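# Push utility cart through door into yellow bay

## Task

Get the utility cart out of this room, through the self-closing door, and into the yellow taped bay in the next room. All four of its wheels must sit fully within the tape and none may touch it. The copy-paper case must lie in the cart's top tray without overhanging any edge. The door must be closed at the finish. You may use one robot or both, but a robot that falls over or is left leaning counts as failure.

## Robot and tools

ROBOTS. r1 and r2 are identical Hello Robot Stretch 4 units. Each has an omni-wheel base, a lift on a mast, and one arm that reaches forward and ends in a wrist (yaw, pitch, roll) with a two-finger gripper. A robot stands about 1.6 m tall, and its base edge lies within 0.23 m of the base origin. The robots do not wait for each other. The same drive command can differ by up to about 3 cm per metre between them, so a load carried jointly can be jerked and tip a robot. Neither robot's state reports contact with the other. Two robots pressing hard together, including one gripper closing on the other's fingers, ends the scene as a failure. A base already touching the other robot presses hard after even millimetres more travel. Objects touching robots do not count.

FRAMES. All distances are in metres and angles in radians. In the base frame the origin is on the floor under the base centre, with x forward, y left and z up. hand_pose is given in this frame: it is a point between the open fingertips, and the printed value can be slightly off. The odometry frame is where the base frame was at scene start. base_odometry counts wheel turns, so any slip shows as travel. Its heading runs from -3.142 to 3.142, with left positive. Each robot reports in its own frames. Use images, lidar_m and wrist_depth_mm to judge where the robots are relative to each other.

move. Its arguments are r1 and r2, one object each. A robot you omit keeps its current motions. Always send blocking false. cameras takes a list of camera names, ["all"] or []; an unknown name invalidates the call. Each robot's object can hold the following.
- base: an offset from where that base last reported itself, or from where it is if it is still moving. translate_m is forward-positive, -2 to 2. strafe_m is left-positive, -2 to 2. rotate_rad is counter-clockwise-positive, -3.2 to 3.2. You may combine translate_m and strafe_m for a straight diagonal; rotate_rad must go alone.
- joints: absolute targets by name. lift_m 0 to 1.2. arm_m 0 to 0.55. wrist_yaw_rad -1.134 to 4.276: 0 faces ahead, positive turns left, 3.14 is stowed backward. wrist_pitch_rad -1.117 to 4.259: 0 is level, 1.57 points down. wrist_roll_rad -1.117 to 4.259: positive is clockwise seen from behind. gripper_m -0.038 to 0.141 is the fingertip gap, biased by up to 0.015. A joint counts as done within ±0.004 for metre joints and ±0.02 for radian joints.
- pace: "slow", "default", "fast" or "max". Base speeds are 0.1/0.3/0.4/0.6 m/s and 1/2/3/4 rad/s. The lift runs 0.15 to 0.5 m/s and the arm 0.1 to 0.7 m/s. The wrist is always 1.82 rad/s. With the lift above 0.2, the base is slowed, down to 0.3 m/s and 1 rad/s at 1.2.
- speeds: a top speed per joint (not the gripper), used instead of pace.
- contact_limits: 0 (gentlest) to 1, with a default of 0.5. It applies to arm_m, lift_m, translate_m, strafe_m and rotate_rad, and goes next to that same command. A base limit lasts until the next action that names base. Even at 0, the arm stops only after a push of roughly 15 to 40 N. For a softer touch, use limit 0 with a target 1 to 3 mm beyond contact.
- end_of_arm: "enable_torque", sent alone, re-powers a limp wrist or gripper motor.
A joint target outside its range is clipped to the limit and reported. Any other out-of-range value is refused, and an unknown key makes the call invalid. A refusal, or an unplanned stop, cancels the later move, wait and finished_scene calls in that reply.

RESULTS. Each robot's state is returned, plus the requested images listed on the pictures line; the images may lag slightly. The line "move: r1 done; r2 ..." gives each moved robot's outcome. Robots listed under "as last shown" were not commanded and repeat their old values. wait(0) shows an "earlier move" line. Possible statuses are moving, done (for a base, the wheels turned the full amount even if they slipped), off_target (still pushing), contact_stop (blocked; that motion goes slack), time_out (the target is dropped), limit_stop_at_own_body, limit_stop_at_tilt (the lean exceeded 6 degrees; lift, arm and wheels go slack) and torque_fault. on_its_own reports what happened without a command, such as slack joints, a slack base, or a tilt that differs from the start. A slack lift sags, and a slack base may roll. Anything slack holds again once you next command it.

SENSORS. lidar_m gives 12 distances in 30-degree sectors, counter-clockwise from straight ahead: sector 4 is left, 7 is behind, 10 is right. "-" means nothing seen or something closer than 0.25 m. Clear objects and thin legs can be missed. wrist_depth_mm is a 7×7 grid of depths from 100 to 2000 mm, read from the top left. base_tilt is in degrees, forward and right positive, with up to 3 degrees of bias. If turned_by_wheels and turned_by_imu differ by more than about 0.1 rad over a move, the base hit something or slipped. motor_effort is a signed percentage, with the peak in brackets. servo_current is in mA for the wrist and gripper servos.

OTHER TOOLS. wait takes seconds (0 to 10) and optionally cameras; it returns early once a running robot comes to rest. stop brakes every running motion and re-locks slack wheels. zoom_image takes a camera and a region [x0,y0,x1,y1] in pixels, at most 504×504, from that camera's latest image. finished_scene takes scene, the current scene number, and cannot be undone. The goal must still hold after the robots stop acting. The simulation keeps running while you think.

GRIPPING. To grasp, close to more than 0.015 below the object's width; about 0.06 below resists tugging. To hook behind a bar or handle, send -0.02 or lower. A firm grip shows as a rise in gripper servo_current. Open the fingers before turning the base or wrist when they straddle a fixed rim.

AVOID. Keep the gripper off the base when the lift is low: below about 0.2, or 0.45 when pointing down. Avoid combined upward tilt and roll, and yaw plus pitch below about -1.1. Don't carry over 1 kg with arm_m above 0.2 while driving or turning, especially at fast paces. Pull gently with a low gripper. Don't slam the door or drop the paper case. Don't strike fixed or heavy objects.

Each tool is called after "Request:" as name([rows], argument=value, ...), one row to a line, values as JSON.

## Session

Request:
move()

Scene clock: 0.00 s.
r1.base_odometry: x=+0.000 y=+0.000 heading=+0.000
r1.turned_by_wheels: +0.000
r1.turned_by_imu: +0.000
r1.base_tilt: forward=-1.6 right=+1.3
r1.lidar_m: 1.92 2.25 3.81 1.93 0.97 0.84 0.83 0.93 0.77 0.76 0.93 1.59
r1.base_status: not commanded
r1.joint_positions: lift_m=+0.127 arm_m=+0.000 wrist_yaw_rad=+3.089 wrist_pitch_rad=+0.002 wrist_roll_rad=+0.000 gripper_m=+0.056
r1.joint_status: not commanded
r1.measured_speeds: all 0
r1.motor_effort: lift_m=+20 arm_m=-4 wheel_0=+0 wheel_1=+1 wheel_2=+1
r1.servo_current: wrist_yaw_rad=39 wrist_pitch_rad=46 wrist_roll_rad=65 gripper_m=39
r1.hand_pose: x=-0.1125 y=+0.1024 z=+0.3046 quat_wxyz=(+0.026, -0.001, +0.000, +1.000) (m; r1's base frame)
r1.wrist_depth_mm: 137 138 - - - - - / 113 139 - - - - - / 117 140 224 - - - - / 137 161 - - - - - / - - - - - - - / - - 191 - 187 - - / 842 759 750 788 788 732 768
r2.base_odometry: x=+0.000 y=+0.000 heading=+0.000
r2.turned_by_wheels: +0.000
r2.turned_by_imu: +0.000
r2.base_tilt: forward=-0.6 right=+0.1
r2.lidar_m: 2.02 1.45 1.40 1.49 2.01 2.22 2.34 3.17 1.60 3.62 2.59 2.46
r2.base_status: not commanded
r2.joint_positions: lift_m=+0.295 arm_m=+0.000 wrist_yaw_rad=+3.133 wrist_pitch_rad=+0.002 wrist_roll_rad=+0.000 gripper_m=+0.056
r2.joint_status: not commanded
r2.measured_speeds: all 0
r2.motor_effort: lift_m=+18 arm_m=-4 wheel_0=+0 wheel_1=-1 wheel_2=+0
r2.servo_current: wrist_yaw_rad=46 wrist_pitch_rad=39 wrist_roll_rad=46 gripper_m=59
r2.hand_pose: x=-0.1167 y=+0.0898 z=+0.4727 quat_wxyz=(+0.004, -0.001, +0.000, +1.000) (m; r2's base frame)
r2.wrist_depth_mm: - 140 - - - - - / - 126 150 - - - - / - 130 185 - - - - / 144 143 272 - - - - / 229 - - - - - - / 226 1576 196 1576 190 1618 1464 / 226 1060 1138 - - 1025 1060
pictures: r1_head_camera, r1_head_left_camera, r1_head_right_camera, r1_wrist_camera, r2_head_camera, r2_head_left_camera, r2_head_right_camera, r2_wrist_camera
Images, in order (width x height): r1_head_camera 420x560, r1_head_left_camera 420x672, r1_head_right_camera 420x672, r1_wrist_camera 616x392, r2_head_camera 420x560, r2_head_left_camera 420x672, r2_head_right_camera 420x672, r2_wrist_camera 616x392.

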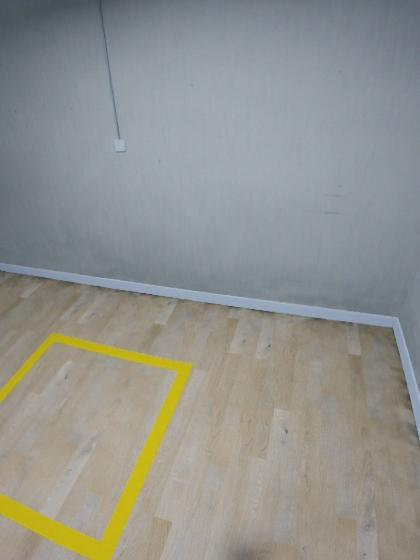

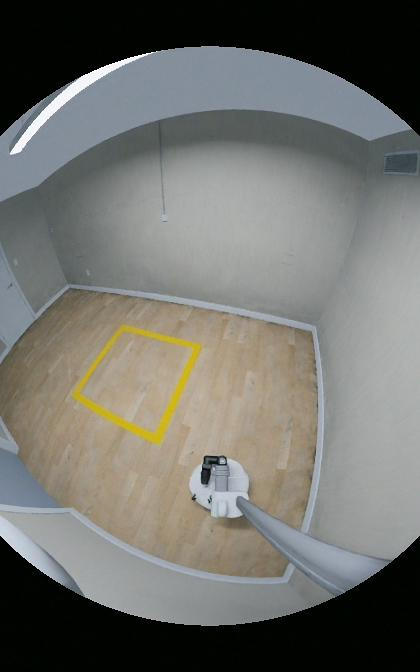

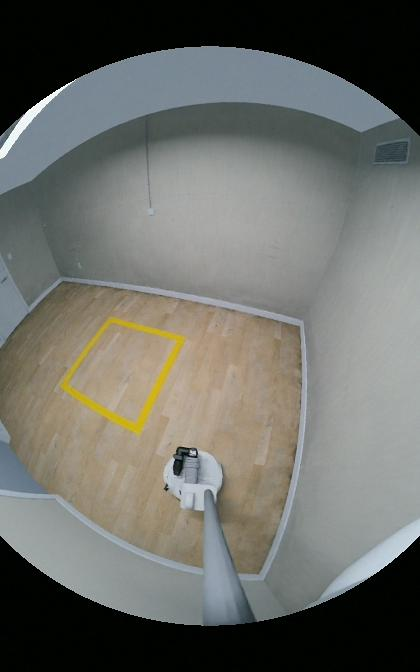

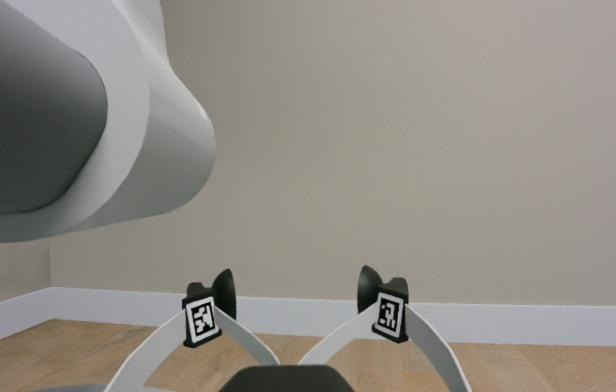

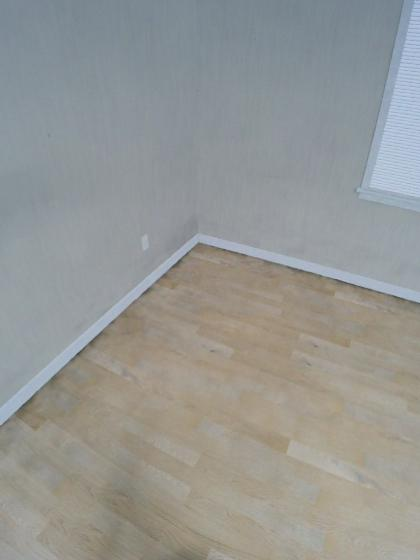

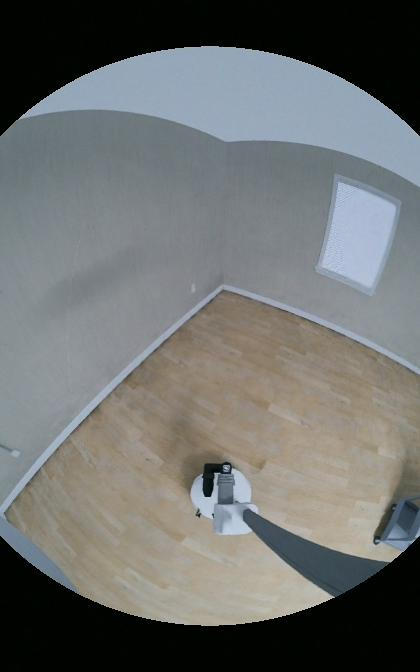

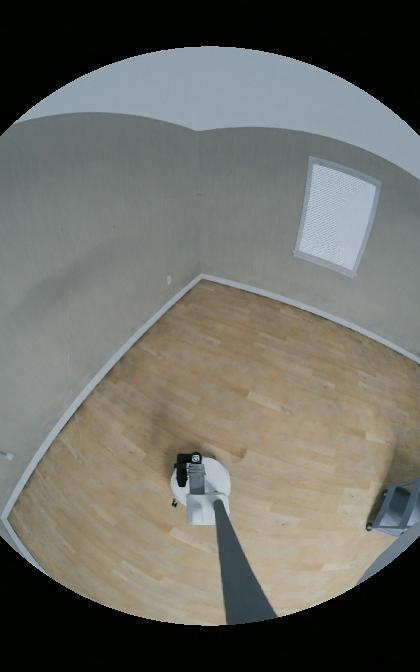

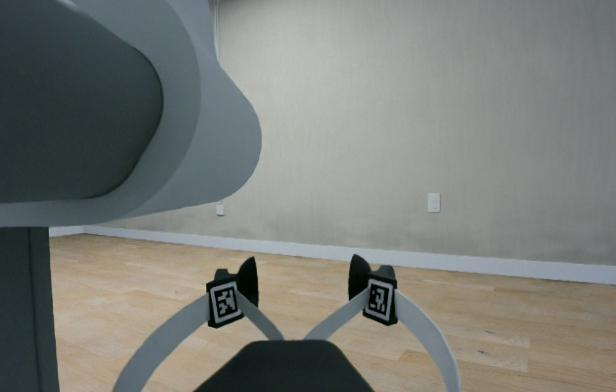

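Request:
move(blocking=false, r1={"base":{"rotate_rad":1.2}}, r2={"base":{"rotate_rad":-1.2}})

Request:
wait(seconds=4)

Request:
wait(seconds=1, cameras=["r1_head_camera","r1_head_left_camera","r2_head_camera","r2_head_left_camera","r2_head_right_camera"])

Scene clock: 4.20 s.
move: r1 moving; r2 moving
r1.base_odometry: x=+0.000 y=+0.000 heading=+0.252
r1.turned_by_wheels: +0.252
r1.turned_by_imu: +0.252
r1.base_tilt: forward=-1.6 right=+1.2
r1.lidar_m: 1.98 2.71 3.66 1.25 0.89 0.80 0.87 0.80 0.77 0.82 1.11 1.92
r1.base_status: rotate_rad moving
r1.joint_positions: lift_m=+0.127 arm_m=+0.000 wrist_yaw_rad=+3.089 wrist_pitch_rad=+0.002 wrist_roll_rad=+0.000 gripper_m=+0.056
r1.joint_status: not commanded
r1.measured_speeds: translate_m=-0.001 strafe_m=-0.001 rotate_rad=+0.980 lift_m=+0.000 arm_m=+0.000 wrist_yaw_rad=+0.000 wrist_pitch_rad=+0.000 wrist_roll_rad=+0.000
r1.motor_effort: lift_m=+20(20) arm_m=-4(4) wheel_0=-8(9) wheel_1=-6(9) wheel_2=-7(7)
r1.servo_current: wrist_yaw_rad=59(59) wrist_pitch_rad=39(46) wrist_roll_rad=46(59) gripper_m=39(39)
r1.hand_pose: x=-0.1125 y=+0.1024 z=+0.3046 quat_wxyz=(+0.026, -0.001, +0.000, +1.000) (m; r1's base frame)
r1.wrist_depth_mm: 136 138 - - - - - / 113 139 - - - - - / 114 139 226 - - - - / 137 162 - - - - - / - - - - - - - / - 1060 190 - 187 - - / 778 750 750 798 750 699 732
r2.base_odometry: x=+0.000 y=+0.000 heading=-0.252
r2.turned_by_wheels: -0.252
r2.turned_by_imu: -0.244
r2.base_tilt: forward=-0.7 right=+0.1
r2.lidar_m: 2.52 1.62 1.40 1.40 1.67 2.23 2.24 2.64 1.59 1.63 2.93 2.49
r2.base_status: rotate_rad moving
r2.joint_positions: lift_m=+0.295 arm_m=+0.000 wrist_yaw_rad=+3.133 wrist_pitch_rad=+0.002 wrist_roll_rad=+0.000 gripper_m=+0.056
r2.joint_status: not commanded
r2.measured_speeds: translate_m=+0.000 strafe_m=+0.000 rotate_rad=-0.974 lift_m=+0.000 arm_m=+0.000 wrist_yaw_rad=+0.000 wrist_pitch_rad=+0.000 wrist_roll_rad=+0.000
r2.motor_effort: lift_m=+18(18) arm_m=-4(4) wheel_0=+8(9) wheel_1=+8(10) wheel_2=+9(11)
r2.servo_current: wrist_yaw_rad=33(52) wrist_pitch_rad=39(46) wrist_roll_rad=52(52) gripper_m=39(59)
r2.hand_pose: x=-0.1167 y=+0.0898 z=+0.4727 quat_wxyz=(+0.004, -0.001, +0.000, +1.000) (m; r2's base frame)
r2.wrist_depth_mm: - 141 - - - - - / - 127 150 - - - - / - 130 184 - - - - / 144 143 272 - - - - / 229 - - - - - - / 227 1576 196 1576 190 1661 1464 / 226 1060 1138 - - 1060 1060
pictures: none

Scene clock: 5.53 s.
earlier move: r1 done; r2 done
r1.base_odometry: x=+0.000 y=+0.000 heading=+1.200
r1.turned_by_wheels: +0.948
r1.turned_by_imu: +0.953
r1.base_tilt: forward=-1.6 right=+1.3
r1.lidar_m: 3.90 1.54 0.93 0.82 0.85 0.82 0.77 0.75 1.00 1.89 1.97 2.45
r1.base_status: done
r1.joint_positions: lift_m=+0.127 arm_m=+0.000 wrist_yaw_rad=+3.089 wrist_pitch_rad=+0.002 wrist_roll_rad=+0.000 gripper_m=+0.056
r1.joint_status: not commanded
r1.measured_speeds: all 0
r1.motor_effort: lift_m=+20(20) arm_m=-4(4) wheel_0=-2(10) wheel_1=-2(9) wheel_2=+0(8)
r1.servo_current: wrist_yaw_rad=65(65) wrist_pitch_rad=39(52) wrist_roll_rad=59(65) gripper_m=39(46)
r1.hand_pose: x=-0.1125 y=+0.1024 z=+0.3046 quat_wxyz=(+0.026, -0.001, +0.000, +1.000) (m; r1's base frame)
r1.wrist_depth_mm: 136 139 - - - - - / 113 139 - - - - - / 117 139 229 - - - - / 137 162 - - - - - / - - - - - - - / - - 191 - 188 - - / 788 163 750 798 778 778 778
r2.base_odometry: x=+0.000 y=+0.000 heading=-1.199
r2.turned_by_wheels: -0.948
r2.turned_by_imu: -0.923
r2.base_tilt: forward=-0.7 right=+0.1
r2.lidar_m: 2.76 2.48 2.41 1.55 1.41 1.42 1.80 2.22 2.25 2.84 1.62 1.72
r2.base_status: done
r2.joint_positions: lift_m=+0.295 arm_m=+0.000 wrist_yaw_rad=+3.133 wrist_pitch_rad=+0.002 wrist_roll_rad=+0.000 gripper_m=+0.056
r2.joint_status: not commanded
r2.measured_speeds: all 0
r2.motor_effort: lift_m=+18(18) arm_m=-4(4) wheel_0=+4(11) wheel_1=+2(11) wheel_2=+3(11)
r2.servo_current: wrist_yaw_rad=46(59) wrist_pitch_rad=33(46) wrist_roll_rad=46(52) gripper_m=46(59)
r2.hand_pose: x=-0.1167 y=+0.0898 z=+0.4727 quat_wxyz=(+0.004, -0.001, +0.000, +1.000) (m; r2's base frame)
r2.wrist_depth_mm: - 140 - - - - - / - 126 151 - - - - / - 129 184 - - - - / 144 144 265 - - - - / 230 - - - - - - / 227 1576 195 1576 190 1336 - / 226 1042 1138 - - 1025 1060
wait: 1.33 of 4 s (r1 and r2 have come to rest)
pictures: none

Scene clock: 6.53 s.
r1.base_odometry: x=+0.000 y=+0.000 heading=+1.200
r1.turned_by_wheels: +0.000
r1.turned_by_imu: +0.000
r1.base_tilt: forward=-1.6 right=+1.3
r1.lidar_m: 3.91 1.56 0.92 0.84 0.85 0.86 0.77 0.79 0.97 1.93 1.93 2.48
r1.base_status: done
r1.joint_positions: lift_m=+0.127 arm_m=+0.000 wrist_yaw_rad=+3.089 wrist_pitch_rad=+0.002 wrist_roll_rad=+0.000 gripper_m=+0.056
r1.joint_status: not commanded
r1.measured_speeds: all 0
r1.motor_effort: lift_m=+20(20) arm_m=-4(4) wheel_0=-2(10) wheel_1=-1(9) wheel_2=+0(8)
r1.servo_current: wrist_yaw_rad=39(65) wrist_pitch_rad=46(52) wrist_roll_rad=33(65) gripper_m=39(46)
r1.hand_pose: x=-0.1125 y=+0.1024 z=+0.3046 quat_wxyz=(+0.026, -0.001, +0.000, +1.000) (m; r1's base frame)
r1.wrist_depth_mm: 136 139 - - - - - / 114 139 - - - - - / 117 139 229 - - - - / 137 161 - - - - - / - - - - - - - / - - 191 - 187 - - / 778 163 759 798 788 778 778
r2.base_odometry: x=+0.000 y=+0.000 heading=-1.199
r2.turned_by_wheels: +0.000
r2.turned_by_imu: +0.000
r2.base_tilt: forward=-0.7 right=+0.1
r2.lidar_m: 2.77 2.48 2.41 1.53 1.39 1.42 1.80 2.21 2.25 2.78 1.59 1.71
r2.base_status: done
r2.joint_positions: lift_m=+0.295 arm_m=+0.000 wrist_yaw_rad=+3.133 wrist_pitch_rad=+0.002 wrist_roll_rad=+0.000 gripper_m=+0.056
r2.joint_status: not commanded
r2.measured_speeds: all 0
r2.motor_effort: lift_m=+18(18) arm_m=-4(4) wheel_0=+4(11) wheel_1=+3(11) wheel_2=+4(11)
r2.servo_current: wrist_yaw_rad=39(59) wrist_pitch_rad=39(46) wrist_roll_rad=59(52) gripper_m=46(59)
r2.hand_pose: x=-0.1167 y=+0.0898 z=+0.4727 quat_wxyz=(+0.004, -0.001, +0.000, +1.000) (m; r2's base frame)
r2.wrist_depth_mm: - 141 - - - - - / - 126 150 - - - - / - 130 185 - - - - / 144 144 264 - - - - / 229 - - - - - - / 228 1576 196 1537 190 1366 - / 226 1060 1138 - - 1042 1060
wait: 1.00 s; at rest by 0.27 s
pictures: r1_head_camera, r1_head_left_camera, r2_head_camera, r2_head_left_camera, r2_head_right_camera
Images, in order (width x height): r1_head_camera 420x560, r1_head_left_camera 420x672, r2_head_camera 420x560, r2_head_left_camera 420x672, r2_head_right_camera 420x672.

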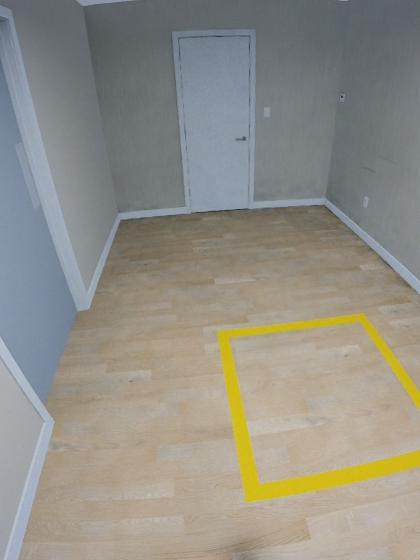

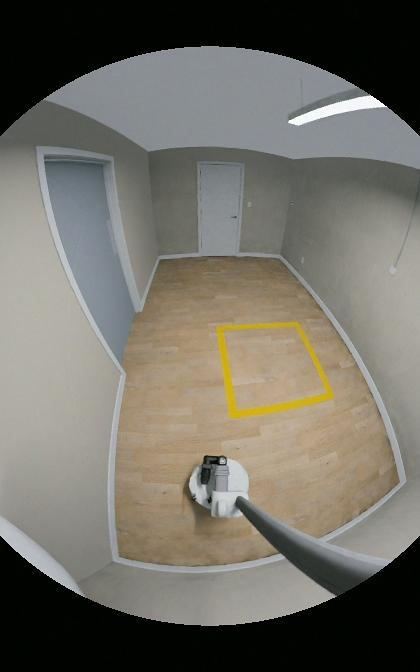

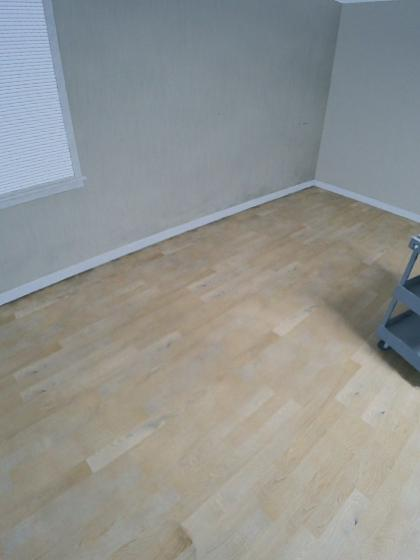

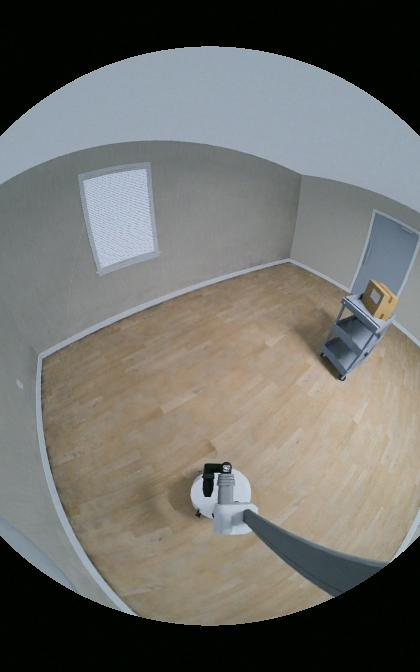

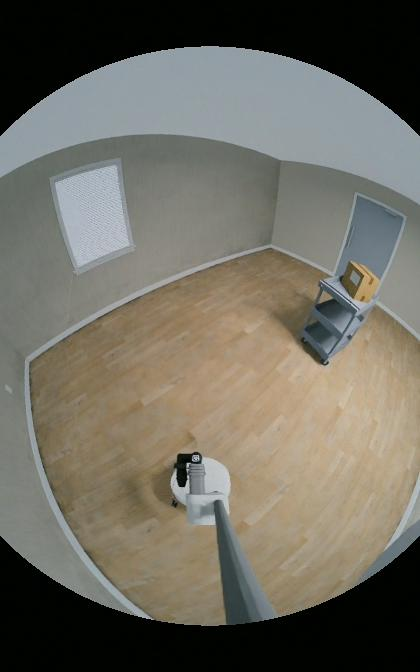

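Request:
move(blocking=false, r1={"base":{"rotate_rad":0.6}}, r2={"base":{"rotate_rad":-0.8}})

Request:
wait(seconds=2)

Request:
wait(seconds=1, cameras=["r1_head_camera","r1_head_left_camera","r2_head_camera","r2_head_left_camera","r2_head_right_camera"])

Scene clock: 11.83 s.
move: r1 moving; r2 moving
r1.base_odometry: x=+0.000 y=+0.000 heading=+1.452
r1.turned_by_wheels: +0.252
r1.turned_by_imu: +0.253
r1.base_tilt: forward=-1.6 right=+1.2
r1.lidar_m: 2.29 1.08 0.85 0.83 0.92 0.79 0.77 0.85 1.33 1.91 2.10 3.19
r1.base_status: rotate_rad moving
r1.joint_positions: lift_m=+0.127 arm_m=+0.000 wrist_yaw_rad=+3.089 wrist_pitch_rad=+0.002 wrist_roll_rad=+0.000 gripper_m=+0.056
r1.joint_status: not commanded
r1.measured_speeds: translate_m=-0.001 strafe_m=-0.001 rotate_rad=+0.981 lift_m=+0.000 arm_m=+0.000 wrist_yaw_rad=+0.000 wrist_pitch_rad=+0.000 wrist_roll_rad=+0.000
r1.motor_effort: lift_m=+20(20) arm_m=-4(4) wheel_0=-6(8) wheel_1=-7(8) wheel_2=-6(9)
r1.servo_current: wrist_yaw_rad=46(65) wrist_pitch_rad=39(46) wrist_roll_rad=52(59) gripper_m=46(46)
r1.hand_pose: x=-0.1125 y=+0.1024 z=+0.3046 quat_wxyz=(+0.026, -0.001, +0.000, +1.000) (m; r1's base frame)
r1.wrist_depth_mm: 137 138 - - - - - / 113 139 - - - - - / 118 140 229 - - - - / 137 162 - - - - - / - - - - - - - / - - 190 - 187 - - / 798 723 750 143 750 778 809
r2.base_odometry: x=+0.000 y=+0.000 heading=-1.452
r2.turned_by_wheels: -0.252
r2.turned_by_imu: -0.245
r2.base_tilt: forward=-0.7 right=+0.1
r2.lidar_m: 3.22 2.50 2.49 1.80 1.44 1.40 1.56 2.25 2.22 2.43 3.68 1.60
r2.base_status: rotate_rad moving
r2.joint_positions: lift_m=+0.295 arm_m=+0.000 wrist_yaw_rad=+3.133 wrist_pitch_rad=+0.002 wrist_roll_rad=+0.000 gripper_m=+0.056
r2.joint_status: not commanded
r2.measured_speeds: translate_m=+0.000 strafe_m=+0.000 rotate_rad=-0.976 lift_m=+0.000 arm_m=+0.000 wrist_yaw_rad=+0.000 wrist_pitch_rad=+0.000 wrist_roll_rad=+0.000
r2.motor_effort: lift_m=+18(18) arm_m=-4(4) wheel_0=+5(10) wheel_1=+9(10) wheel_2=+10(11)
r2.servo_current: wrist_yaw_rad=65(65) wrist_pitch_rad=39(46) wrist_roll_rad=46(52) gripper_m=46(52)
r2.hand_pose: x=-0.1167 y=+0.0898 z=+0.4727 quat_wxyz=(+0.004, -0.001, +0.000, +1.000) (m; r2's base frame)
r2.wrist_depth_mm: - 140 - - - - - / - 127 150 - - - - / - 130 185 - - - - / 144 144 264 - - - - / 230 - - - - - - / 228 1576 196 1430 190 - - / 226 1078 1160 - - 1060 1008
pictures: none

Scene clock: 12.73 s.
earlier move: r1 done; r2 moving
r1.base_odometry: x=+0.000 y=+0.000 heading=+1.800
r1.turned_by_wheels: +0.348
r1.turned_by_imu: +0.350
r1.base_tilt: forward=-1.6 right=+1.3
r1.lidar_m: 1.30 0.88 0.81 0.88 0.83 0.76 0.78 1.06 1.94 1.99 2.62 3.92
r1.base_status: done
r1.joint_positions: lift_m=+0.127 arm_m=+0.000 wrist_yaw_rad=+3.089 wrist_pitch_rad=+0.002 wrist_roll_rad=+0.000 gripper_m=+0.056
r1.joint_status: not commanded
r1.measured_speeds: all 0
r1.motor_effort: lift_m=+20(20) arm_m=-4(4) wheel_0=-1(8) wheel_1=-1(8) wheel_2=+1(9)
r1.servo_current: wrist_yaw_rad=46(65) wrist_pitch_rad=39(46) wrist_roll_rad=52(65) gripper_m=39(52)
r1.hand_pose: x=-0.1125 y=+0.1024 z=+0.3046 quat_wxyz=(+0.026, -0.001, +0.000, +1.000) (m; r1's base frame)
r1.wrist_depth_mm: 136 139 - - - - - / 113 139 - - - - - / 118 140 229 - - - - / 137 161 - - - - - / - - - - - - - / 1060 1118 191 - 187 - - / 854 750 750 153 750 - -
r2.base_odometry: x=+0.000 y=+0.000 heading=-1.998
r2.turned_by_wheels: -0.547
r2.turned_by_imu: -0.533
r2.base_tilt: forward=-0.7 right=+0.0
r2.lidar_m: 1.60 3.30 2.55 2.46 1.85 1.43 1.39 1.54 2.27 2.22 2.38 3.62
r2.base_status: rotate_rad moving
r2.joint_positions: lift_m=+0.295 arm_m=+0.000 wrist_yaw_rad=+3.133 wrist_pitch_rad=+0.002 wrist_roll_rad=+0.000 gripper_m=+0.056
r2.joint_status: not commanded
r2.measured_speeds: all 0
r2.motor_effort: lift_m=+18(18) arm_m=-4(4) wheel_0=+2(10) wheel_1=+3(10) wheel_2=+3(11)
r2.servo_current: wrist_yaw_rad=39(65) wrist_pitch_rad=46(46) wrist_roll_rad=46(52) gripper_m=52(52)
r2.hand_pose: x=-0.1167 y=+0.0898 z=+0.4727 quat_wxyz=(+0.004, -0.001, +0.000, +1.000) (m; r2's base frame)
r2.wrist_depth_mm: - 141 - - - - - / - 126 141 - - - - / - 129 185 - - - - / 144 143 207 - - - - / 220 - - - - - - / 220 1430 193 171 190 - 1336 / 227 1060 1138 - - 1025 1060
wait: 0.90 of 2 s (r1 has come to rest)
pictures: none

Scene clock: 12.90 s.
earlier move: r2 done
r1.base_odometry: x=+0.000 y=+0.000 heading=+1.800
r1.turned_by_wheels: +0.000
r1.turned_by_imu: +0.000
r1.base_tilt: forward=-1.6 right=+1.3
r1.lidar_m: 1.28 0.90 0.83 0.84 0.83 0.78 0.81 1.07 1.94 1.99 2.64 3.90
r1.base_status: done
r1.joint_positions: lift_m=+0.127 arm_m=+0.000 wrist_yaw_rad=+3.089 wrist_pitch_rad=+0.002 wrist_roll_rad=+0.000 gripper_m=+0.056
r1.joint_status: not commanded
r1.measured_speeds: all 0
r1.motor_effort: lift_m=+20(20) arm_m=-4(4) wheel_0=-1(8) wheel_1=-1(8) wheel_2=+1(9)
r1.servo_current: wrist_yaw_rad=52(72) wrist_pitch_rad=33(46) wrist_roll_rad=65(65) gripper_m=39(52)
r1.hand_pose: x=-0.1125 y=+0.1024 z=+0.3046 quat_wxyz=(+0.026, -0.001, +0.000, +1.000) (m; r1's base frame)
r1.wrist_depth_mm: 136 138 - - - - - / 113 139 - - - - - / 118 140 228 - - - - / 137 162 - - - - - / - - - - - - - / 1098 1060 190 - 187 - - / 854 741 741 153 741 - -
r2.base_odometry: x=+0.000 y=+0.000 heading=-1.998
r2.turned_by_wheels: +0.000
r2.turned_by_imu: +0.000
r2.base_tilt: forward=-0.7 right=+0.1
r2.lidar_m: 1.60 3.26 2.53 2.48 1.84 1.43 1.41 1.53 2.26 2.21 2.39 3.60
r2.base_status: done
r2.joint_positions: lift_m=+0.295 arm_m=+0.000 wrist_yaw_rad=+3.133 wrist_pitch_rad=+0.002 wrist_roll_rad=+0.000 gripper_m=+0.056
r2.joint_status: not commanded
r2.measured_speeds: all 0
r2.motor_effort: lift_m=+18(18) arm_m=-4(4) wheel_0=+2(10) wheel_1=+3(10) wheel_2=+4(11)
r2.servo_current: wrist_yaw_rad=46(65) wrist_pitch_rad=39(46) wrist_roll_rad=46(59) gripper_m=52(52)
r2.hand_pose: x=-0.1167 y=+0.0898 z=+0.4727 quat_wxyz=(+0.004, -0.001, +0.000, +1.000) (m; r2's base frame)
r2.wrist_depth_mm: - 141 - - - - - / - 126 142 - - - - / - 129 185 - - - - / 144 143 207 - - - - / 220 - - - - - - / 220 1430 192 171 190 - 1308 / 226 1042 1138 - - 1042 1060
wait: 0.17 of 1 s (r2 has come to rest)
pictures: r1_head_camera, r1_head_left_camera, r2_head_camera, r2_head_left_camera, r2_head_right_camera
Images, in order (width x height): r1_head_camera 420x560, r1_head_left_camera 420x672, r2_head_camera 420x560, r2_head_left_camera 420x672, r2_head_right_camera 420x672.

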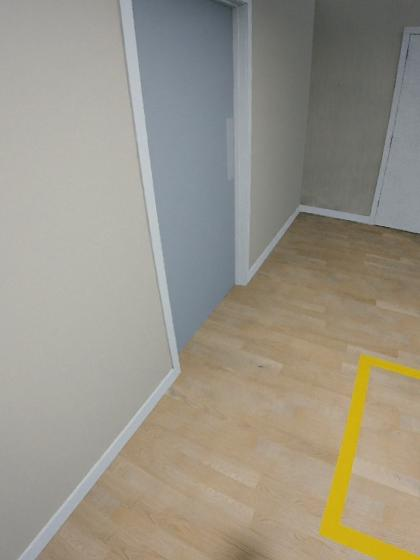

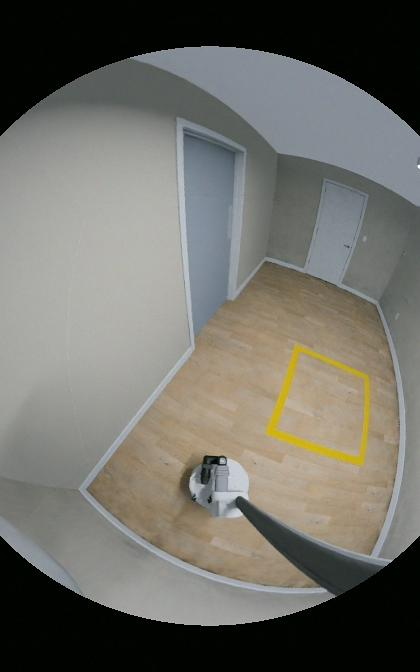

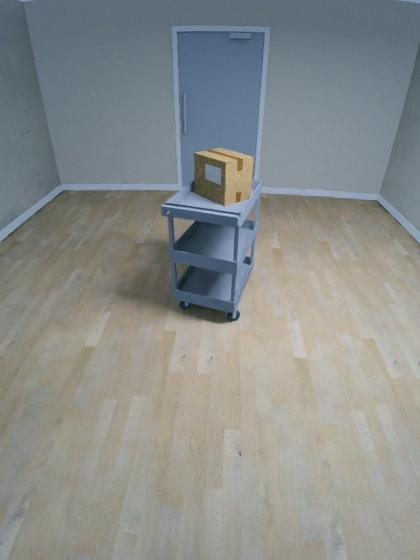

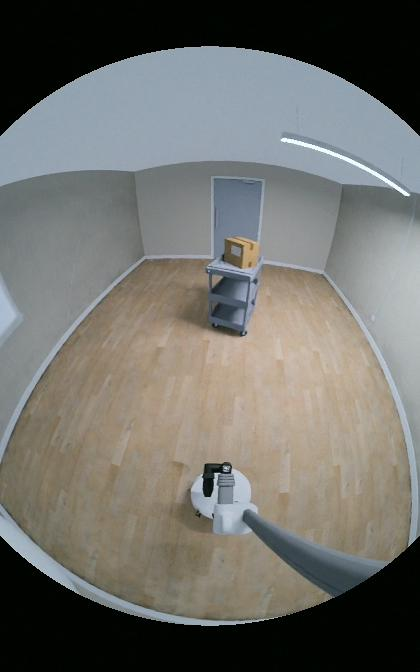

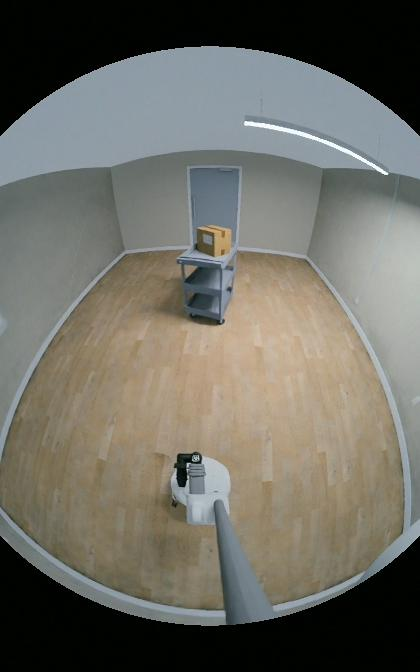

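Request:
zoom_image(camera="r2_head_camera", region=[140, 10, 300, 330])

Request:
zoom_image(camera="r1_head_camera", region=[110, 0, 270, 380])

Scaled by 1.575 from the camera's 420x560 image, which has a finer 1200x1600 frame.

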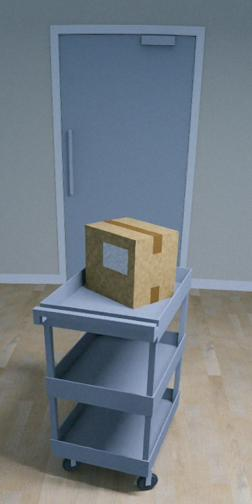

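Scaled by 1.326 from the camera's 420x560 image, which has a finer 600x800 frame.

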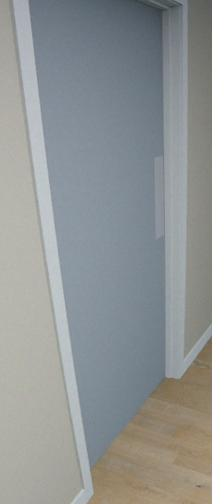

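Request:
move(blocking=false, r2={"base":{"translate_m":0.6},"joints":{"lift_m":0.95}}, r1={"base":{"rotate_rad":-0.4}})

Request:
wait(seconds=2)

Request:
wait(seconds=3, cameras=["r2_head_camera","r2_head_left_camera","r2_head_right_camera"])

Request:
zoom_image(camera="r2_head_camera", region=[100, 60, 340, 380])

Scene clock: 52.20 s.
move: r1 moving; r2 moving
r1.base_odometry: x=+0.000 y=+0.000 heading=+1.553
r1.turned_by_wheels: -0.246
r1.turned_by_imu: -0.248
r1.base_tilt: forward=-1.6 right=+1.3
r1.lidar_m: 2.05 1.02 0.82 0.83 0.94 0.75 0.78 0.89 1.52 1.94 2.20 3.65
r1.base_status: rotate_rad moving
r1.joint_positions: lift_m=+0.127 arm_m=+0.000 wrist_yaw_rad=+3.089 wrist_pitch_rad=+0.002 wrist_roll_rad=+0.000 gripper_m=+0.056
r1.joint_status: not commanded
r1.measured_speeds: translate_m=-0.001 strafe_m=+0.002 rotate_rad=-0.832 lift_m=+0.000 arm_m=+0.000 wrist_yaw_rad=+0.000 wrist_pitch_rad=+0.000 wrist_roll_rad=+0.000
r1.motor_effort: lift_m=+20(20) arm_m=-4(4) wheel_0=+5(8) wheel_1=+3(8) wheel_2=+5(8)
r1.servo_current: wrist_yaw_rad=59(59) wrist_pitch_rad=46(52) wrist_roll_rad=65(65) gripper_m=39(46)
r1.hand_pose: x=-0.1125 y=+0.1024 z=+0.3046 quat_wxyz=(+0.026, -0.001, +0.000, +1.000) (m; r1's base frame)
r1.wrist_depth_mm: 136 139 - - - - - / 114 139 - - - - - / 118 140 229 - - - - / 137 162 - - - - - / - - - - - - - / - - 190 - 187 - - / 831 750 750 143 741 699 759
r2.base_odometry: x=-0.013 y=-0.028 heading=-1.998
r2.turned_by_wheels: +0.000
r2.turned_by_imu: +0.001
r2.base_tilt: forward=-0.7 right=+0.1
r2.lidar_m: 1.57 3.25 2.52 2.47 1.89 1.47 1.44 1.57 2.26 2.23 2.38 3.59
r2.base_status: translate_m moving
r2.joint_positions: lift_m=+0.333 arm_m=+0.000 wrist_yaw_rad=+3.133 wrist_pitch_rad=+0.002 wrist_roll_rad=+0.000 gripper_m=+0.056
r2.joint_status: lift_m moving
r2.measured_speeds: translate_m=+0.121 strafe_m=-0.001 rotate_rad=+0.002 lift_m=+0.146 arm_m=+0.000 wrist_yaw_rad=+0.000 wrist_pitch_rad=+0.000 wrist_roll_rad=+0.000
r2.motor_effort: lift_m=+19(24) arm_m=-4(4) wheel_0=+5(10) wheel_1=+7(8) wheel_2=-13(13)
r2.servo_current: wrist_yaw_rad=46(52) wrist_pitch_rad=39(46) wrist_roll_rad=59(59) gripper_m=39(52)
r2.hand_pose: x=-0.1167 y=+0.0898 z=+0.5103 quat_wxyz=(+0.004, -0.001, +0.000, +1.000) (m; r2's base frame)
r2.wrist_depth_mm: - 141 - - - - - / - 126 142 - - - - / - 129 183 - - - - / 144 143 215 - - - - / 219 - - - - - - / 219 1537 191 171 191 - - / 236 1138 1229 - - 1098 1118
pictures: none

Scene clock: 52.90 s.
earlier move: r1 done; r2 moving
r1.base_odometry: x=+0.000 y=+0.000 heading=+1.400
r1.turned_by_wheels: -0.154
r1.turned_by_imu: -0.155
r1.base_tilt: forward=-1.6 right=+1.3
r1.lidar_m: 2.63 1.15 0.86 0.83 0.91 0.79 0.77 0.85 1.22 1.93 2.04 2.98
r1.base_status: done
r1.joint_positions: lift_m=+0.127 arm_m=+0.000 wrist_yaw_rad=+3.089 wrist_pitch_rad=+0.002 wrist_roll_rad=+0.000 gripper_m=+0.056
r1.joint_status: not commanded
r1.measured_speeds: all 0
r1.motor_effort: lift_m=+20(20) arm_m=-4(4) wheel_0=+3(8) wheel_1=+0(8) wheel_2=-1(8)
r1.servo_current: wrist_yaw_rad=52(65) wrist_pitch_rad=46(52) wrist_roll_rad=59(65) gripper_m=46(46)
r1.hand_pose: x=-0.1125 y=+0.1024 z=+0.3046 quat_wxyz=(+0.026, -0.001, +0.000, +1.000) (m; r1's base frame)
r1.wrist_depth_mm: 136 139 - - - - - / 113 139 - - - - - / 118 139 229 - - - - / 137 161 - - - - - / - - - - - - - / - - 190 - 187 - - / 788 707 759 143 750 778 809
r2.base_odometry: x=-0.075 y=-0.164 heading=-1.998
r2.turned_by_wheels: +0.000
r2.turned_by_imu: +0.000
r2.base_tilt: forward=-0.7 right=+0.0
r2.lidar_m: 1.44 3.25 2.51 2.46 2.04 1.59 1.58 1.72 2.29 2.24 2.43 3.63
r2.base_status: translate_m moving
r2.joint_positions: lift_m=+0.506 arm_m=+0.000 wrist_yaw_rad=+3.133 wrist_pitch_rad=+0.002 wrist_roll_rad=+0.000 gripper_m=+0.056
r2.joint_status: lift_m moving
r2.measured_speeds: translate_m=+0.297 strafe_m=+0.001 rotate_rad=+0.003 lift_m=+0.300 arm_m=+0.000 wrist_yaw_rad=+0.000 wrist_pitch_rad=+0.000 wrist_roll_rad=+0.000
r2.motor_effort: lift_m=+22(25) arm_m=-4(4) wheel_0=+9(10) wheel_1=+6(9) wheel_2=-13(14)
r2.servo_current: wrist_yaw_rad=52(52) wrist_pitch_rad=33(46) wrist_roll_rad=46(65) gripper_m=59(59)
r2.hand_pose: x=-0.1167 y=+0.0898 z=+0.6834 quat_wxyz=(+0.004, -0.001, +0.000, +1.000) (m; r2's base frame)
r2.wrist_depth_mm: - 140 - - - - - / - 125 147 - - - - / - 129 190 - - - - / 144 144 212 - - - - / 219 - - - - - - / 219 - 189 - 188 - - / 223 1464 1537 - - 1464 1366
wait: 0.70 of 2 s (r1 has come to rest)
pictures: none

Scene clock: 55.20 s.
earlier move: r2 done
r1.base_odometry: x=+0.000 y=+0.000 heading=+1.400
r1.turned_by_wheels: +0.000
r1.turned_by_imu: +0.000
r1.base_tilt: forward=-1.6 right=+1.3
r1.lidar_m: 2.65 1.13 0.88 0.83 0.88 0.79 0.77 0.83 1.22 1.93 2.06 2.97
r1.base_status: done
r1.joint_positions: lift_m=+0.127 arm_m=+0.000 wrist_yaw_rad=+3.089 wrist_pitch_rad=+0.002 wrist_roll_rad=+0.000 gripper_m=+0.056
r1.joint_status: not commanded
r1.measured_speeds: all 0
r1.motor_effort: lift_m=+20(20) arm_m=-4(4) wheel_0=+2(8) wheel_1=+0(8) wheel_2=-1(8)
r1.servo_current: wrist_yaw_rad=33(72) wrist_pitch_rad=39(52) wrist_roll_rad=39(78) gripper_m=46(52)
r1.hand_pose: x=-0.1125 y=+0.1024 z=+0.3046 quat_wxyz=(+0.026, -0.001, +0.000, +1.000) (m; r1's base frame)
r1.wrist_depth_mm: 136 139 - - - - - / 113 139 - - - - - / 118 140 229 - - - - / 137 161 - - - - - / - - - - - - - / - - 191 - 188 - - / 788 707 759 143 741 778 820
r2.base_odometry: x=-0.249 y=-0.546 heading=-1.998
r2.turned_by_wheels: +0.000
r2.turned_by_imu: +0.001
r2.base_tilt: forward=-0.7 right=+0.1
r2.lidar_m: 1.01 3.19 2.51 2.41 2.59 2.03 2.01 2.18 2.33 2.29 2.50 1.30
r2.base_status: done
r2.joint_positions: lift_m=+0.950 arm_m=+0.000 wrist_yaw_rad=+3.133 wrist_pitch_rad=+0.002 wrist_roll_rad=+0.000 gripper_m=+0.056
r2.joint_status: all done
r2.measured_speeds: all 0
r2.motor_effort: lift_m=+21(25) arm_m=-4(4) wheel_0=+3(10) wheel_1=+4(9) wheel_2=-4(14)
r2.servo_current: wrist_yaw_rad=46(59) wrist_pitch_rad=46(46) wrist_roll_rad=46(65) gripper_m=52(59)
r2.hand_pose: x=-0.1167 y=+0.0898 z=+1.1275 quat_wxyz=(+0.004, -0.001, +0.000, +1.000) (m; r2's base frame)
r2.wrist_depth_mm: - 141 - - - - - / - 126 151 - - - - / - 129 185 - - - - / 144 143 263 - - - - / 229 - - - - - - / 227 - 196 - 192 - - / 226 - - - - - -
wait: 2.30 of 3 s (r2 has come to rest)
pictures: r2_head_camera, r2_head_left_camera, r2_head_right_camera
Images, in order (width x height): r2_head_camera 420x560, r2_head_left_camera 420x672, r2_head_right_camera 420x672.

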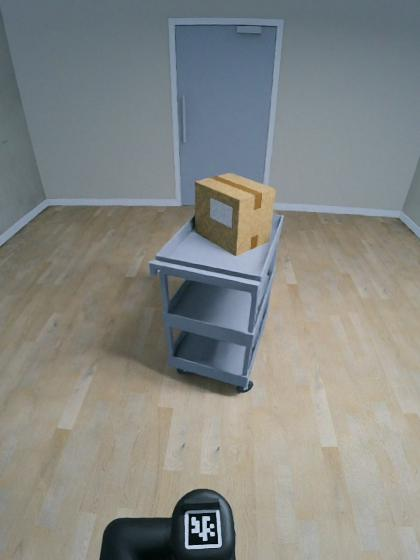

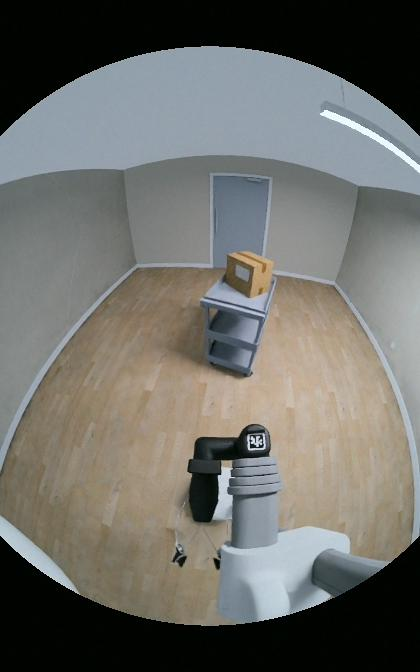

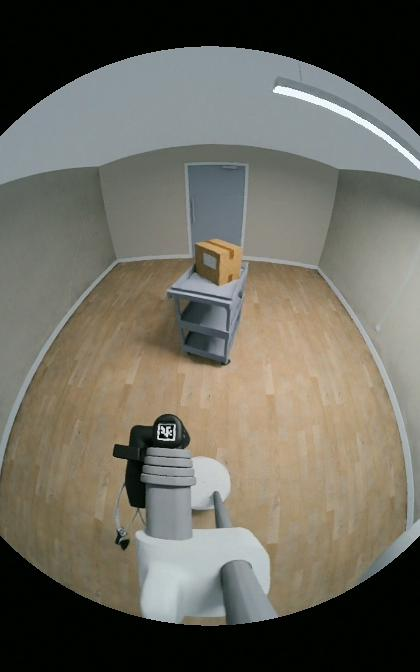

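Scaled by 1.575 from the camera's 420x560 image, which has a finer 1200x1600 frame.

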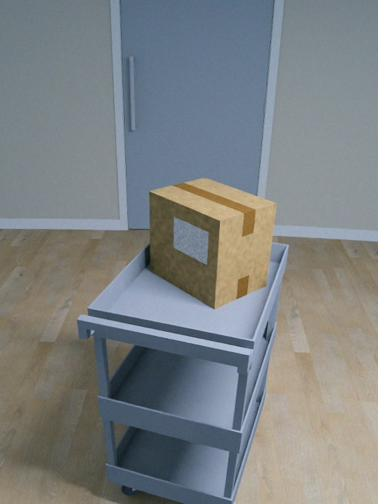

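Request:
move(blocking=false, r2={"base":{"translate_m":0.25},"joints":{"lift_m":1.15,"wrist_yaw_rad":0.0}})

Request:
wait(seconds=1.5)

Request:
wait(seconds=3)

Request:
move(blocking=false, r2={"joints":{"wrist_pitch_rad":0.6}})

Request:
wait(seconds=2, cameras=["r2_head_camera","r2_head_left_camera","r2_wrist_camera"])

Scene clock: 63.83 s.
move: r2 moving
r1: as last shown
r1.lidar_m: 2.64 1.13 0.85 0.83 0.89 0.81 0.76 0.82 1.24 1.93 2.06 2.97
r1.motor_effort: lift_m=+20(20) arm_m=-4(4) wheel_0=+2(3) wheel_1=+0(0) wheel_2=-1(1)
r1.servo_current: wrist_yaw_rad=52(72) wrist_pitch_rad=46(46) wrist_roll_rad=52(59) gripper_m=39(46)
r1.wrist_depth_mm: 136 138 - - - - - / 113 139 - - - - - / 117 139 229 - - - - / 137 162 - - - - - / - - - - - - - / - - 190 - 187 - - / 798 707 750 143 741 778 820
r2.base_odometry: x=-0.262 y=-0.574 heading=-1.998
r2.turned_by_wheels: +0.000
r2.turned_by_imu: +0.001
r2.base_tilt: forward=-0.7 right=+0.1
r2.lidar_m: 0.99 3.17 2.50 2.41 2.60 2.08 2.04 2.21 2.33 2.29 2.46 1.26
r2.base_status: translate_m moving
r2.joint_positions: lift_m=+0.988 arm_m=+0.000 wrist_yaw_rad=+2.571 wrist_pitch_rad=+0.002 wrist_roll_rad=+0.000 gripper_m=+0.056
r2.joint_status: lift_m moving; wrist_yaw_rad moving
r2.measured_speeds: translate_m=+0.120 strafe_m=-0.001 rotate_rad=-0.001 lift_m=+0.146 arm_m=+0.000 wrist_yaw_rad=-1.736 wrist_pitch_rad=+0.000 wrist_roll_rad=+0.000
r2.motor_effort: lift_m=+21(24) arm_m=-4(4) wheel_0=+5(8) wheel_1=+9(9) wheel_2=-13(13)
r2.servo_current: wrist_yaw_rad=72(143) wrist_pitch_rad=39(46) wrist_roll_rad=65(65) gripper_m=46(52)
r2.hand_pose: x=-0.0244 y=+0.2294 z=+1.1654 quat_wxyz=(+0.282, -0.001, +0.000, +0.960) (m; r2's base frame)
r2.wrist_depth_mm: - - - - - - - / - - - - - - - / - - - - - - - / - - - - - - - / - - - - - - - / - - 195 - 191 - - / - 123 - - - - -
pictures: none

Scene clock: 65.33 s.
earlier move: r2 moving
r1.base_odometry: x=+0.000 y=+0.000 heading=+1.400
r1.turned_by_wheels: +0.000
r1.turned_by_imu: +0.000
r1.base_tilt: forward=-1.6 right=+1.3
r1.lidar_m: 2.67 1.15 0.86 0.83 0.90 0.80 0.76 0.81 1.26 1.95 2.04 3.00
r1.base_status: not commanded
r1.joint_positions: lift_m=+0.127 arm_m=+0.000 wrist_yaw_rad=+3.089 wrist_pitch_rad=+0.002 wrist_roll_rad=+0.000 gripper_m=+0.056
r1.joint_status: not commanded
r1.measured_speeds: all 0
r1.motor_effort: lift_m=+20(20) arm_m=-4(4) wheel_0=+2(3) wheel_1=+0(1) wheel_2=-1(1)
r1.servo_current: wrist_yaw_rad=33(72) wrist_pitch_rad=46(52) wrist_roll_rad=33(72) gripper_m=39(46)
r1.hand_pose: x=-0.1125 y=+0.1024 z=+0.3046 quat_wxyz=(+0.026, -0.001, +0.000, +1.000) (m; r1's base frame)
r1.wrist_depth_mm: 137 139 - - - - - / 114 139 - - - - - / 118 140 229 - - - - / 137 161 - - - - - / - - - - - - - / - - 190 - 187 - - / 798 707 750 143 732 788 820
r2.base_odometry: x=-0.352 y=-0.773 heading=-1.998
r2.turned_by_wheels: +0.000
r2.turned_by_imu: +0.000
r2.base_tilt: forward=-0.7 right=+0.1
r2.lidar_m: 0.80 3.13 2.48 2.41 2.65 2.28 2.23 2.44 2.38 2.32 2.53 0.76
r2.base_status: translate_m moving
r2.joint_positions: lift_m=+1.150 arm_m=+0.000 wrist_yaw_rad=+0.016 wrist_pitch_rad=+0.002 wrist_roll_rad=+0.000 gripper_m=+0.056
r2.joint_status: lift_m moving; wrist_yaw_rad moving
r2.measured_speeds: translate_m=+0.004 strafe_m=+0.000 rotate_rad=-0.006 lift_m=+0.000 arm_m=+0.000 wrist_yaw_rad=-0.645 wrist_pitch_rad=+0.000 wrist_roll_rad=+0.000
r2.motor_effort: lift_m=+20(26) arm_m=-4(4) wheel_0=+4(10) wheel_1=+1(9) wheel_2=-5(15)
r2.servo_current: wrist_yaw_rad=85(150) wrist_pitch_rad=39(46) wrist_roll_rad=39(65) gripper_m=59(59)
r2.hand_pose: x=+0.4607 y=-0.0828 z=+1.3275 quat_wxyz=(+1.000, +0.000, +0.001, +0.008) (m; r2's base frame)
r2.wrist_depth_mm: - - - - - - - / - - - - - - - / - - - - - - - / - - - - - - - / - - - - - - - / - - 196 1025 190 - - / - - - - - - -
wait: 1.50 s; no rest
pictures: none

Scene clock: 65.73 s.
earlier move: r2 done
r1.base_odometry: x=+0.000 y=+0.000 heading=+1.400
r1.turned_by_wheels: +0.000
r1.turned_by_imu: +0.000
r1.base_tilt: forward=-1.6 right=+1.3
r1.lidar_m: 2.67 1.14 0.86 0.83 0.90 0.79 0.76 0.83 1.22 1.91 2.04 2.95
r1.base_status: not commanded
r1.joint_positions: lift_m=+0.127 arm_m=+0.000 wrist_yaw_rad=+3.089 wrist_pitch_rad=+0.002 wrist_roll_rad=+0.000 gripper_m=+0.056
r1.joint_status: not commanded
r1.measured_speeds: all 0
r1.motor_effort: lift_m=+20(20) arm_m=-4(4) wheel_0=+2(3) wheel_1=+0(1) wheel_2=-1(1)
r1.servo_current: wrist_yaw_rad=46(72) wrist_pitch_rad=39(52) wrist_roll_rad=39(72) gripper_m=39(46)
r1.hand_pose: x=-0.1125 y=+0.1024 z=+0.3046 quat_wxyz=(+0.026, -0.001, +0.000, +1.000) (m; r1's base frame)
r1.wrist_depth_mm: 137 138 - - - - - / 113 139 - - - - - / 118 140 229 - - - - / 137 162 - - - - - / - - - - - - - / - - 190 - 187 - - / 788 707 768 143 741 778 820
r2.base_odometry: x=-0.352 y=-0.773 heading=-1.998
r2.turned_by_wheels: +0.000
r2.turned_by_imu: +0.000
r2.base_tilt: forward=-0.7 right=+0.0
r2.lidar_m: 0.79 3.12 2.46 2.40 2.61 2.29 2.24 2.44 2.34 2.32 2.51 0.78
r2.base_status: done
r2.joint_positions: lift_m=+1.150 arm_m=+0.000 wrist_yaw_rad=+0.003 wrist_pitch_rad=+0.002 wrist_roll_rad=+0.000 gripper_m=+0.056
r2.joint_status: all done
r2.measured_speeds: all 0
r2.motor_effort: lift_m=+21(26) arm_m=-4(4) wheel_0=+2(10) wheel_1=+0(9) wheel_2=-4(15)
r2.servo_current: wrist_yaw_rad=52(150) wrist_pitch_rad=33(46) wrist_roll_rad=39(65) gripper_m=52(59)
r2.hand_pose: x=+0.4596 y=-0.0866 z=+1.3275 quat_wxyz=(+1.000, +0.000, +0.001, +0.001) (m; r2's base frame)
r2.wrist_depth_mm: - - - - - - - / - - - - - - - / - - - - - - - / - - - - - - - / - - - - - - - / - - 196 991 190 - - / - - - - - - -
wait: 0.40 of 3 s (r2 has come to rest)
pictures: none

Scene clock: 66.23 s.
move: r2 moving
r1: as last shown
r1.lidar_m: 2.68 1.14 0.88 0.82 0.90 0.78 0.77 0.82 1.22 1.93 2.04 2.97
r1.motor_effort: lift_m=+20(20) arm_m=-4(4) wheel_0=+2(2) wheel_1=+0(1) wheel_2=-1(1)
r1.servo_current: wrist_yaw_rad=26(65) wrist_pitch_rad=33(46) wrist_roll_rad=72(72) gripper_m=39(52)
r1.wrist_depth_mm: 136 139 - - - - - / 113 139 - - - - - / 118 139 229 - - - - / 137 162 - - - - - / - - - - - - - / - - 190 - 187 - - / 798 707 741 143 741 778 820
r2.base_odometry: x=-0.352 y=-0.773 heading=-1.998
r2.turned_by_wheels: +0.000
r2.turned_by_imu: +0.000
r2.base_tilt: forward=-0.7 right=+0.0
r2.lidar_m: 0.78 3.13 2.48 2.41 2.63 2.32 2.24 2.43 2.33 2.30 2.50 0.79
r2.base_status: not commanded
r2.joint_positions: lift_m=+1.150 arm_m=+0.000 wrist_yaw_rad=+0.003 wrist_pitch_rad=+0.527 wrist_roll_rad=+0.000 gripper_m=+0.056
r2.joint_status: wrist_pitch_rad moving
r2.measured_speeds: translate_m=+0.000 strafe_m=+0.000 rotate_rad=+0.000 lift_m=+0.000 arm_m=+0.000 wrist_yaw_rad=+0.000 wrist_pitch_rad=+1.083 wrist_roll_rad=+0.000
r2.motor_effort: lift_m=+21(21) arm_m=-4(4) wheel_0=+2(2) wheel_1=+1(1) wheel_2=-4(4)
r2.servo_current: wrist_yaw_rad=52(52) wrist_pitch_rad=65(104) wrist_roll_rad=59(59) gripper_m=52(52)
r2.hand_pose: x=+0.4204 y=-0.0867 z=+1.1829 quat_wxyz=(+0.965, +0.000, +0.261, +0.001) (m; r2's base frame)
r2.wrist_depth_mm: - - - - - - - / - - - - - - - / - - - 1042 904 - - / - - - 1025 991 - - / - - - - 1205 - - / 1808 1808 195 - 190 1808 1661 / 1537 1499 1537 - - 1499 1464
pictures: none

Scene clock: 66.73 s.
earlier move: r2 done
r1.base_odometry: x=+0.000 y=+0.000 heading=+1.400
r1.turned_by_wheels: +0.000
r1.turned_by_imu: +0.000
r1.base_tilt: forward=-1.6 right=+1.3
r1.lidar_m: 2.67 1.13 0.87 0.84 0.87 0.81 0.77 0.82 1.22 1.94 2.05 2.97
r1.base_status: not commanded
r1.joint_positions: lift_m=+0.127 arm_m=+0.000 wrist_yaw_rad=+3.089 wrist_pitch_rad=+0.002 wrist_roll_rad=+0.000 gripper_m=+0.056
r1.joint_status: not commanded
r1.measured_speeds: all 0
r1.motor_effort: lift_m=+20(20) arm_m=-4(4) wheel_0=+2(3) wheel_1=+0(1) wheel_2=-1(1)
r1.servo_current: wrist_yaw_rad=39(65) wrist_pitch_rad=46(46) wrist_roll_rad=46(72) gripper_m=39(52)
r1.hand_pose: x=-0.1125 y=+0.1024 z=+0.3046 quat_wxyz=(+0.026, -0.001, +0.000, +1.000) (m; r1's base frame)
r1.wrist_depth_mm: 136 139 - - - - - / 114 139 - - - - - / 117 140 229 - - - - / 137 162 - - - - - / - - - - - - - / - - 190 - 187 - - / 798 707 759 143 750 778 820
r2.base_odometry: x=-0.352 y=-0.773 heading=-1.998
r2.turned_by_wheels: +0.000
r2.turned_by_imu: +0.000
r2.base_tilt: forward=-0.7 right=+0.1
r2.lidar_m: 0.78 3.14 2.46 2.40 2.61 2.28 2.25 2.43 2.35 2.33 2.53 0.78
r2.base_status: not commanded
r2.joint_positions: lift_m=+1.150 arm_m=+0.000 wrist_yaw_rad=+0.003 wrist_pitch_rad=+0.598 wrist_roll_rad=+0.000 gripper_m=+0.056
r2.joint_status: all done
r2.measured_speeds: all 0
r2.motor_effort: lift_m=+21(21) arm_m=-4(4) wheel_0=+2(2) wheel_1=+1(1) wheel_2=-4(4)
r2.servo_current: wrist_yaw_rad=46(52) wrist_pitch_rad=39(104) wrist_roll_rad=39(59) gripper_m=52(52)
r2.hand_pose: x=+0.4095 y=-0.0867 z=+1.1655 quat_wxyz=(+0.956, +0.000, +0.295, +0.001) (m; r2's base frame)
r2.wrist_depth_mm: - - - - - - - / - - - 991 866 - - / - - - 1042 976 - - / - - - - 1308 - - / 1921 1921 1863 - 1708 1756 1808 / 1618 1618 195 171 190 1576 1499 / 1464 1430 1430 - - 1366 1366
wait: 0.50 of 2 s (r2 has come to rest)
pictures: r2_head_camera, r2_head_left_camera, r2_wrist_camera
Images, in order (width x height): r2_head_camera 420x560, r2_head_left_camera 420x672, r2_wrist_camera 616x392.

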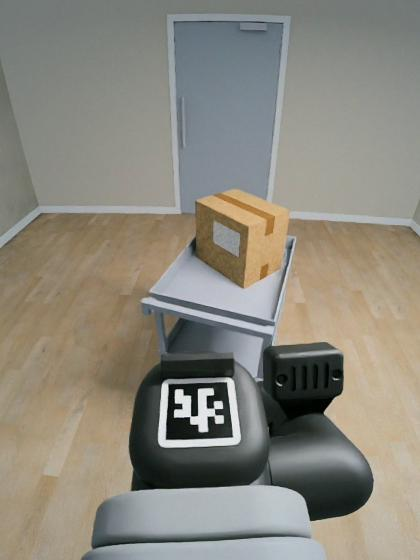

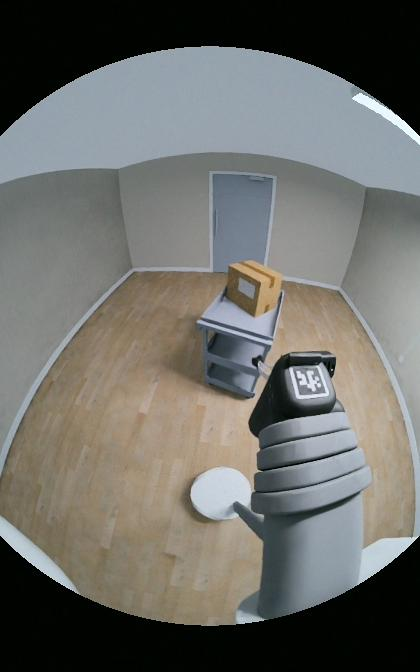

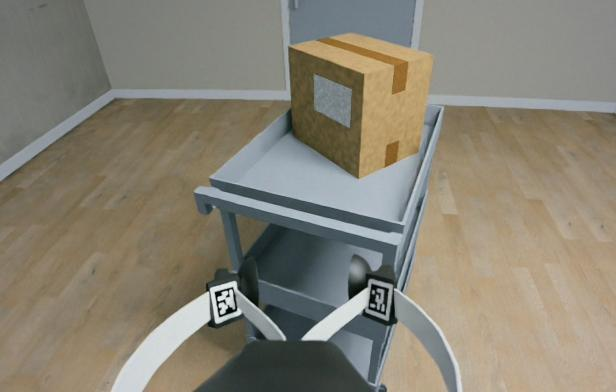

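Request:
zoom_image(camera="r2_wrist_camera", region=[180, 20, 480, 250])

Request:
zoom_image(camera="r2_head_camera", region=[130, 170, 310, 370])

Scaled by 1.680.

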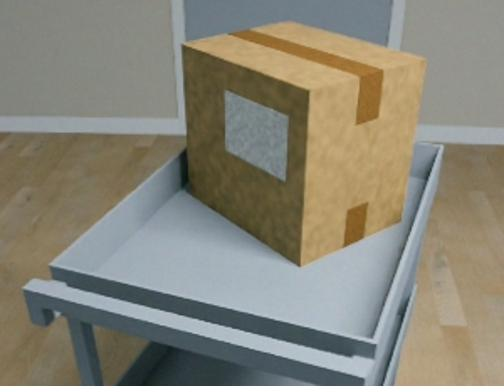

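Scaled by 2.520 from the camera's 420x560 image, which has a finer 1200x1600 frame.

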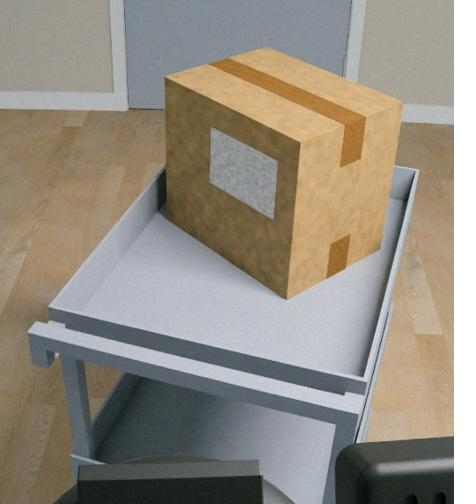

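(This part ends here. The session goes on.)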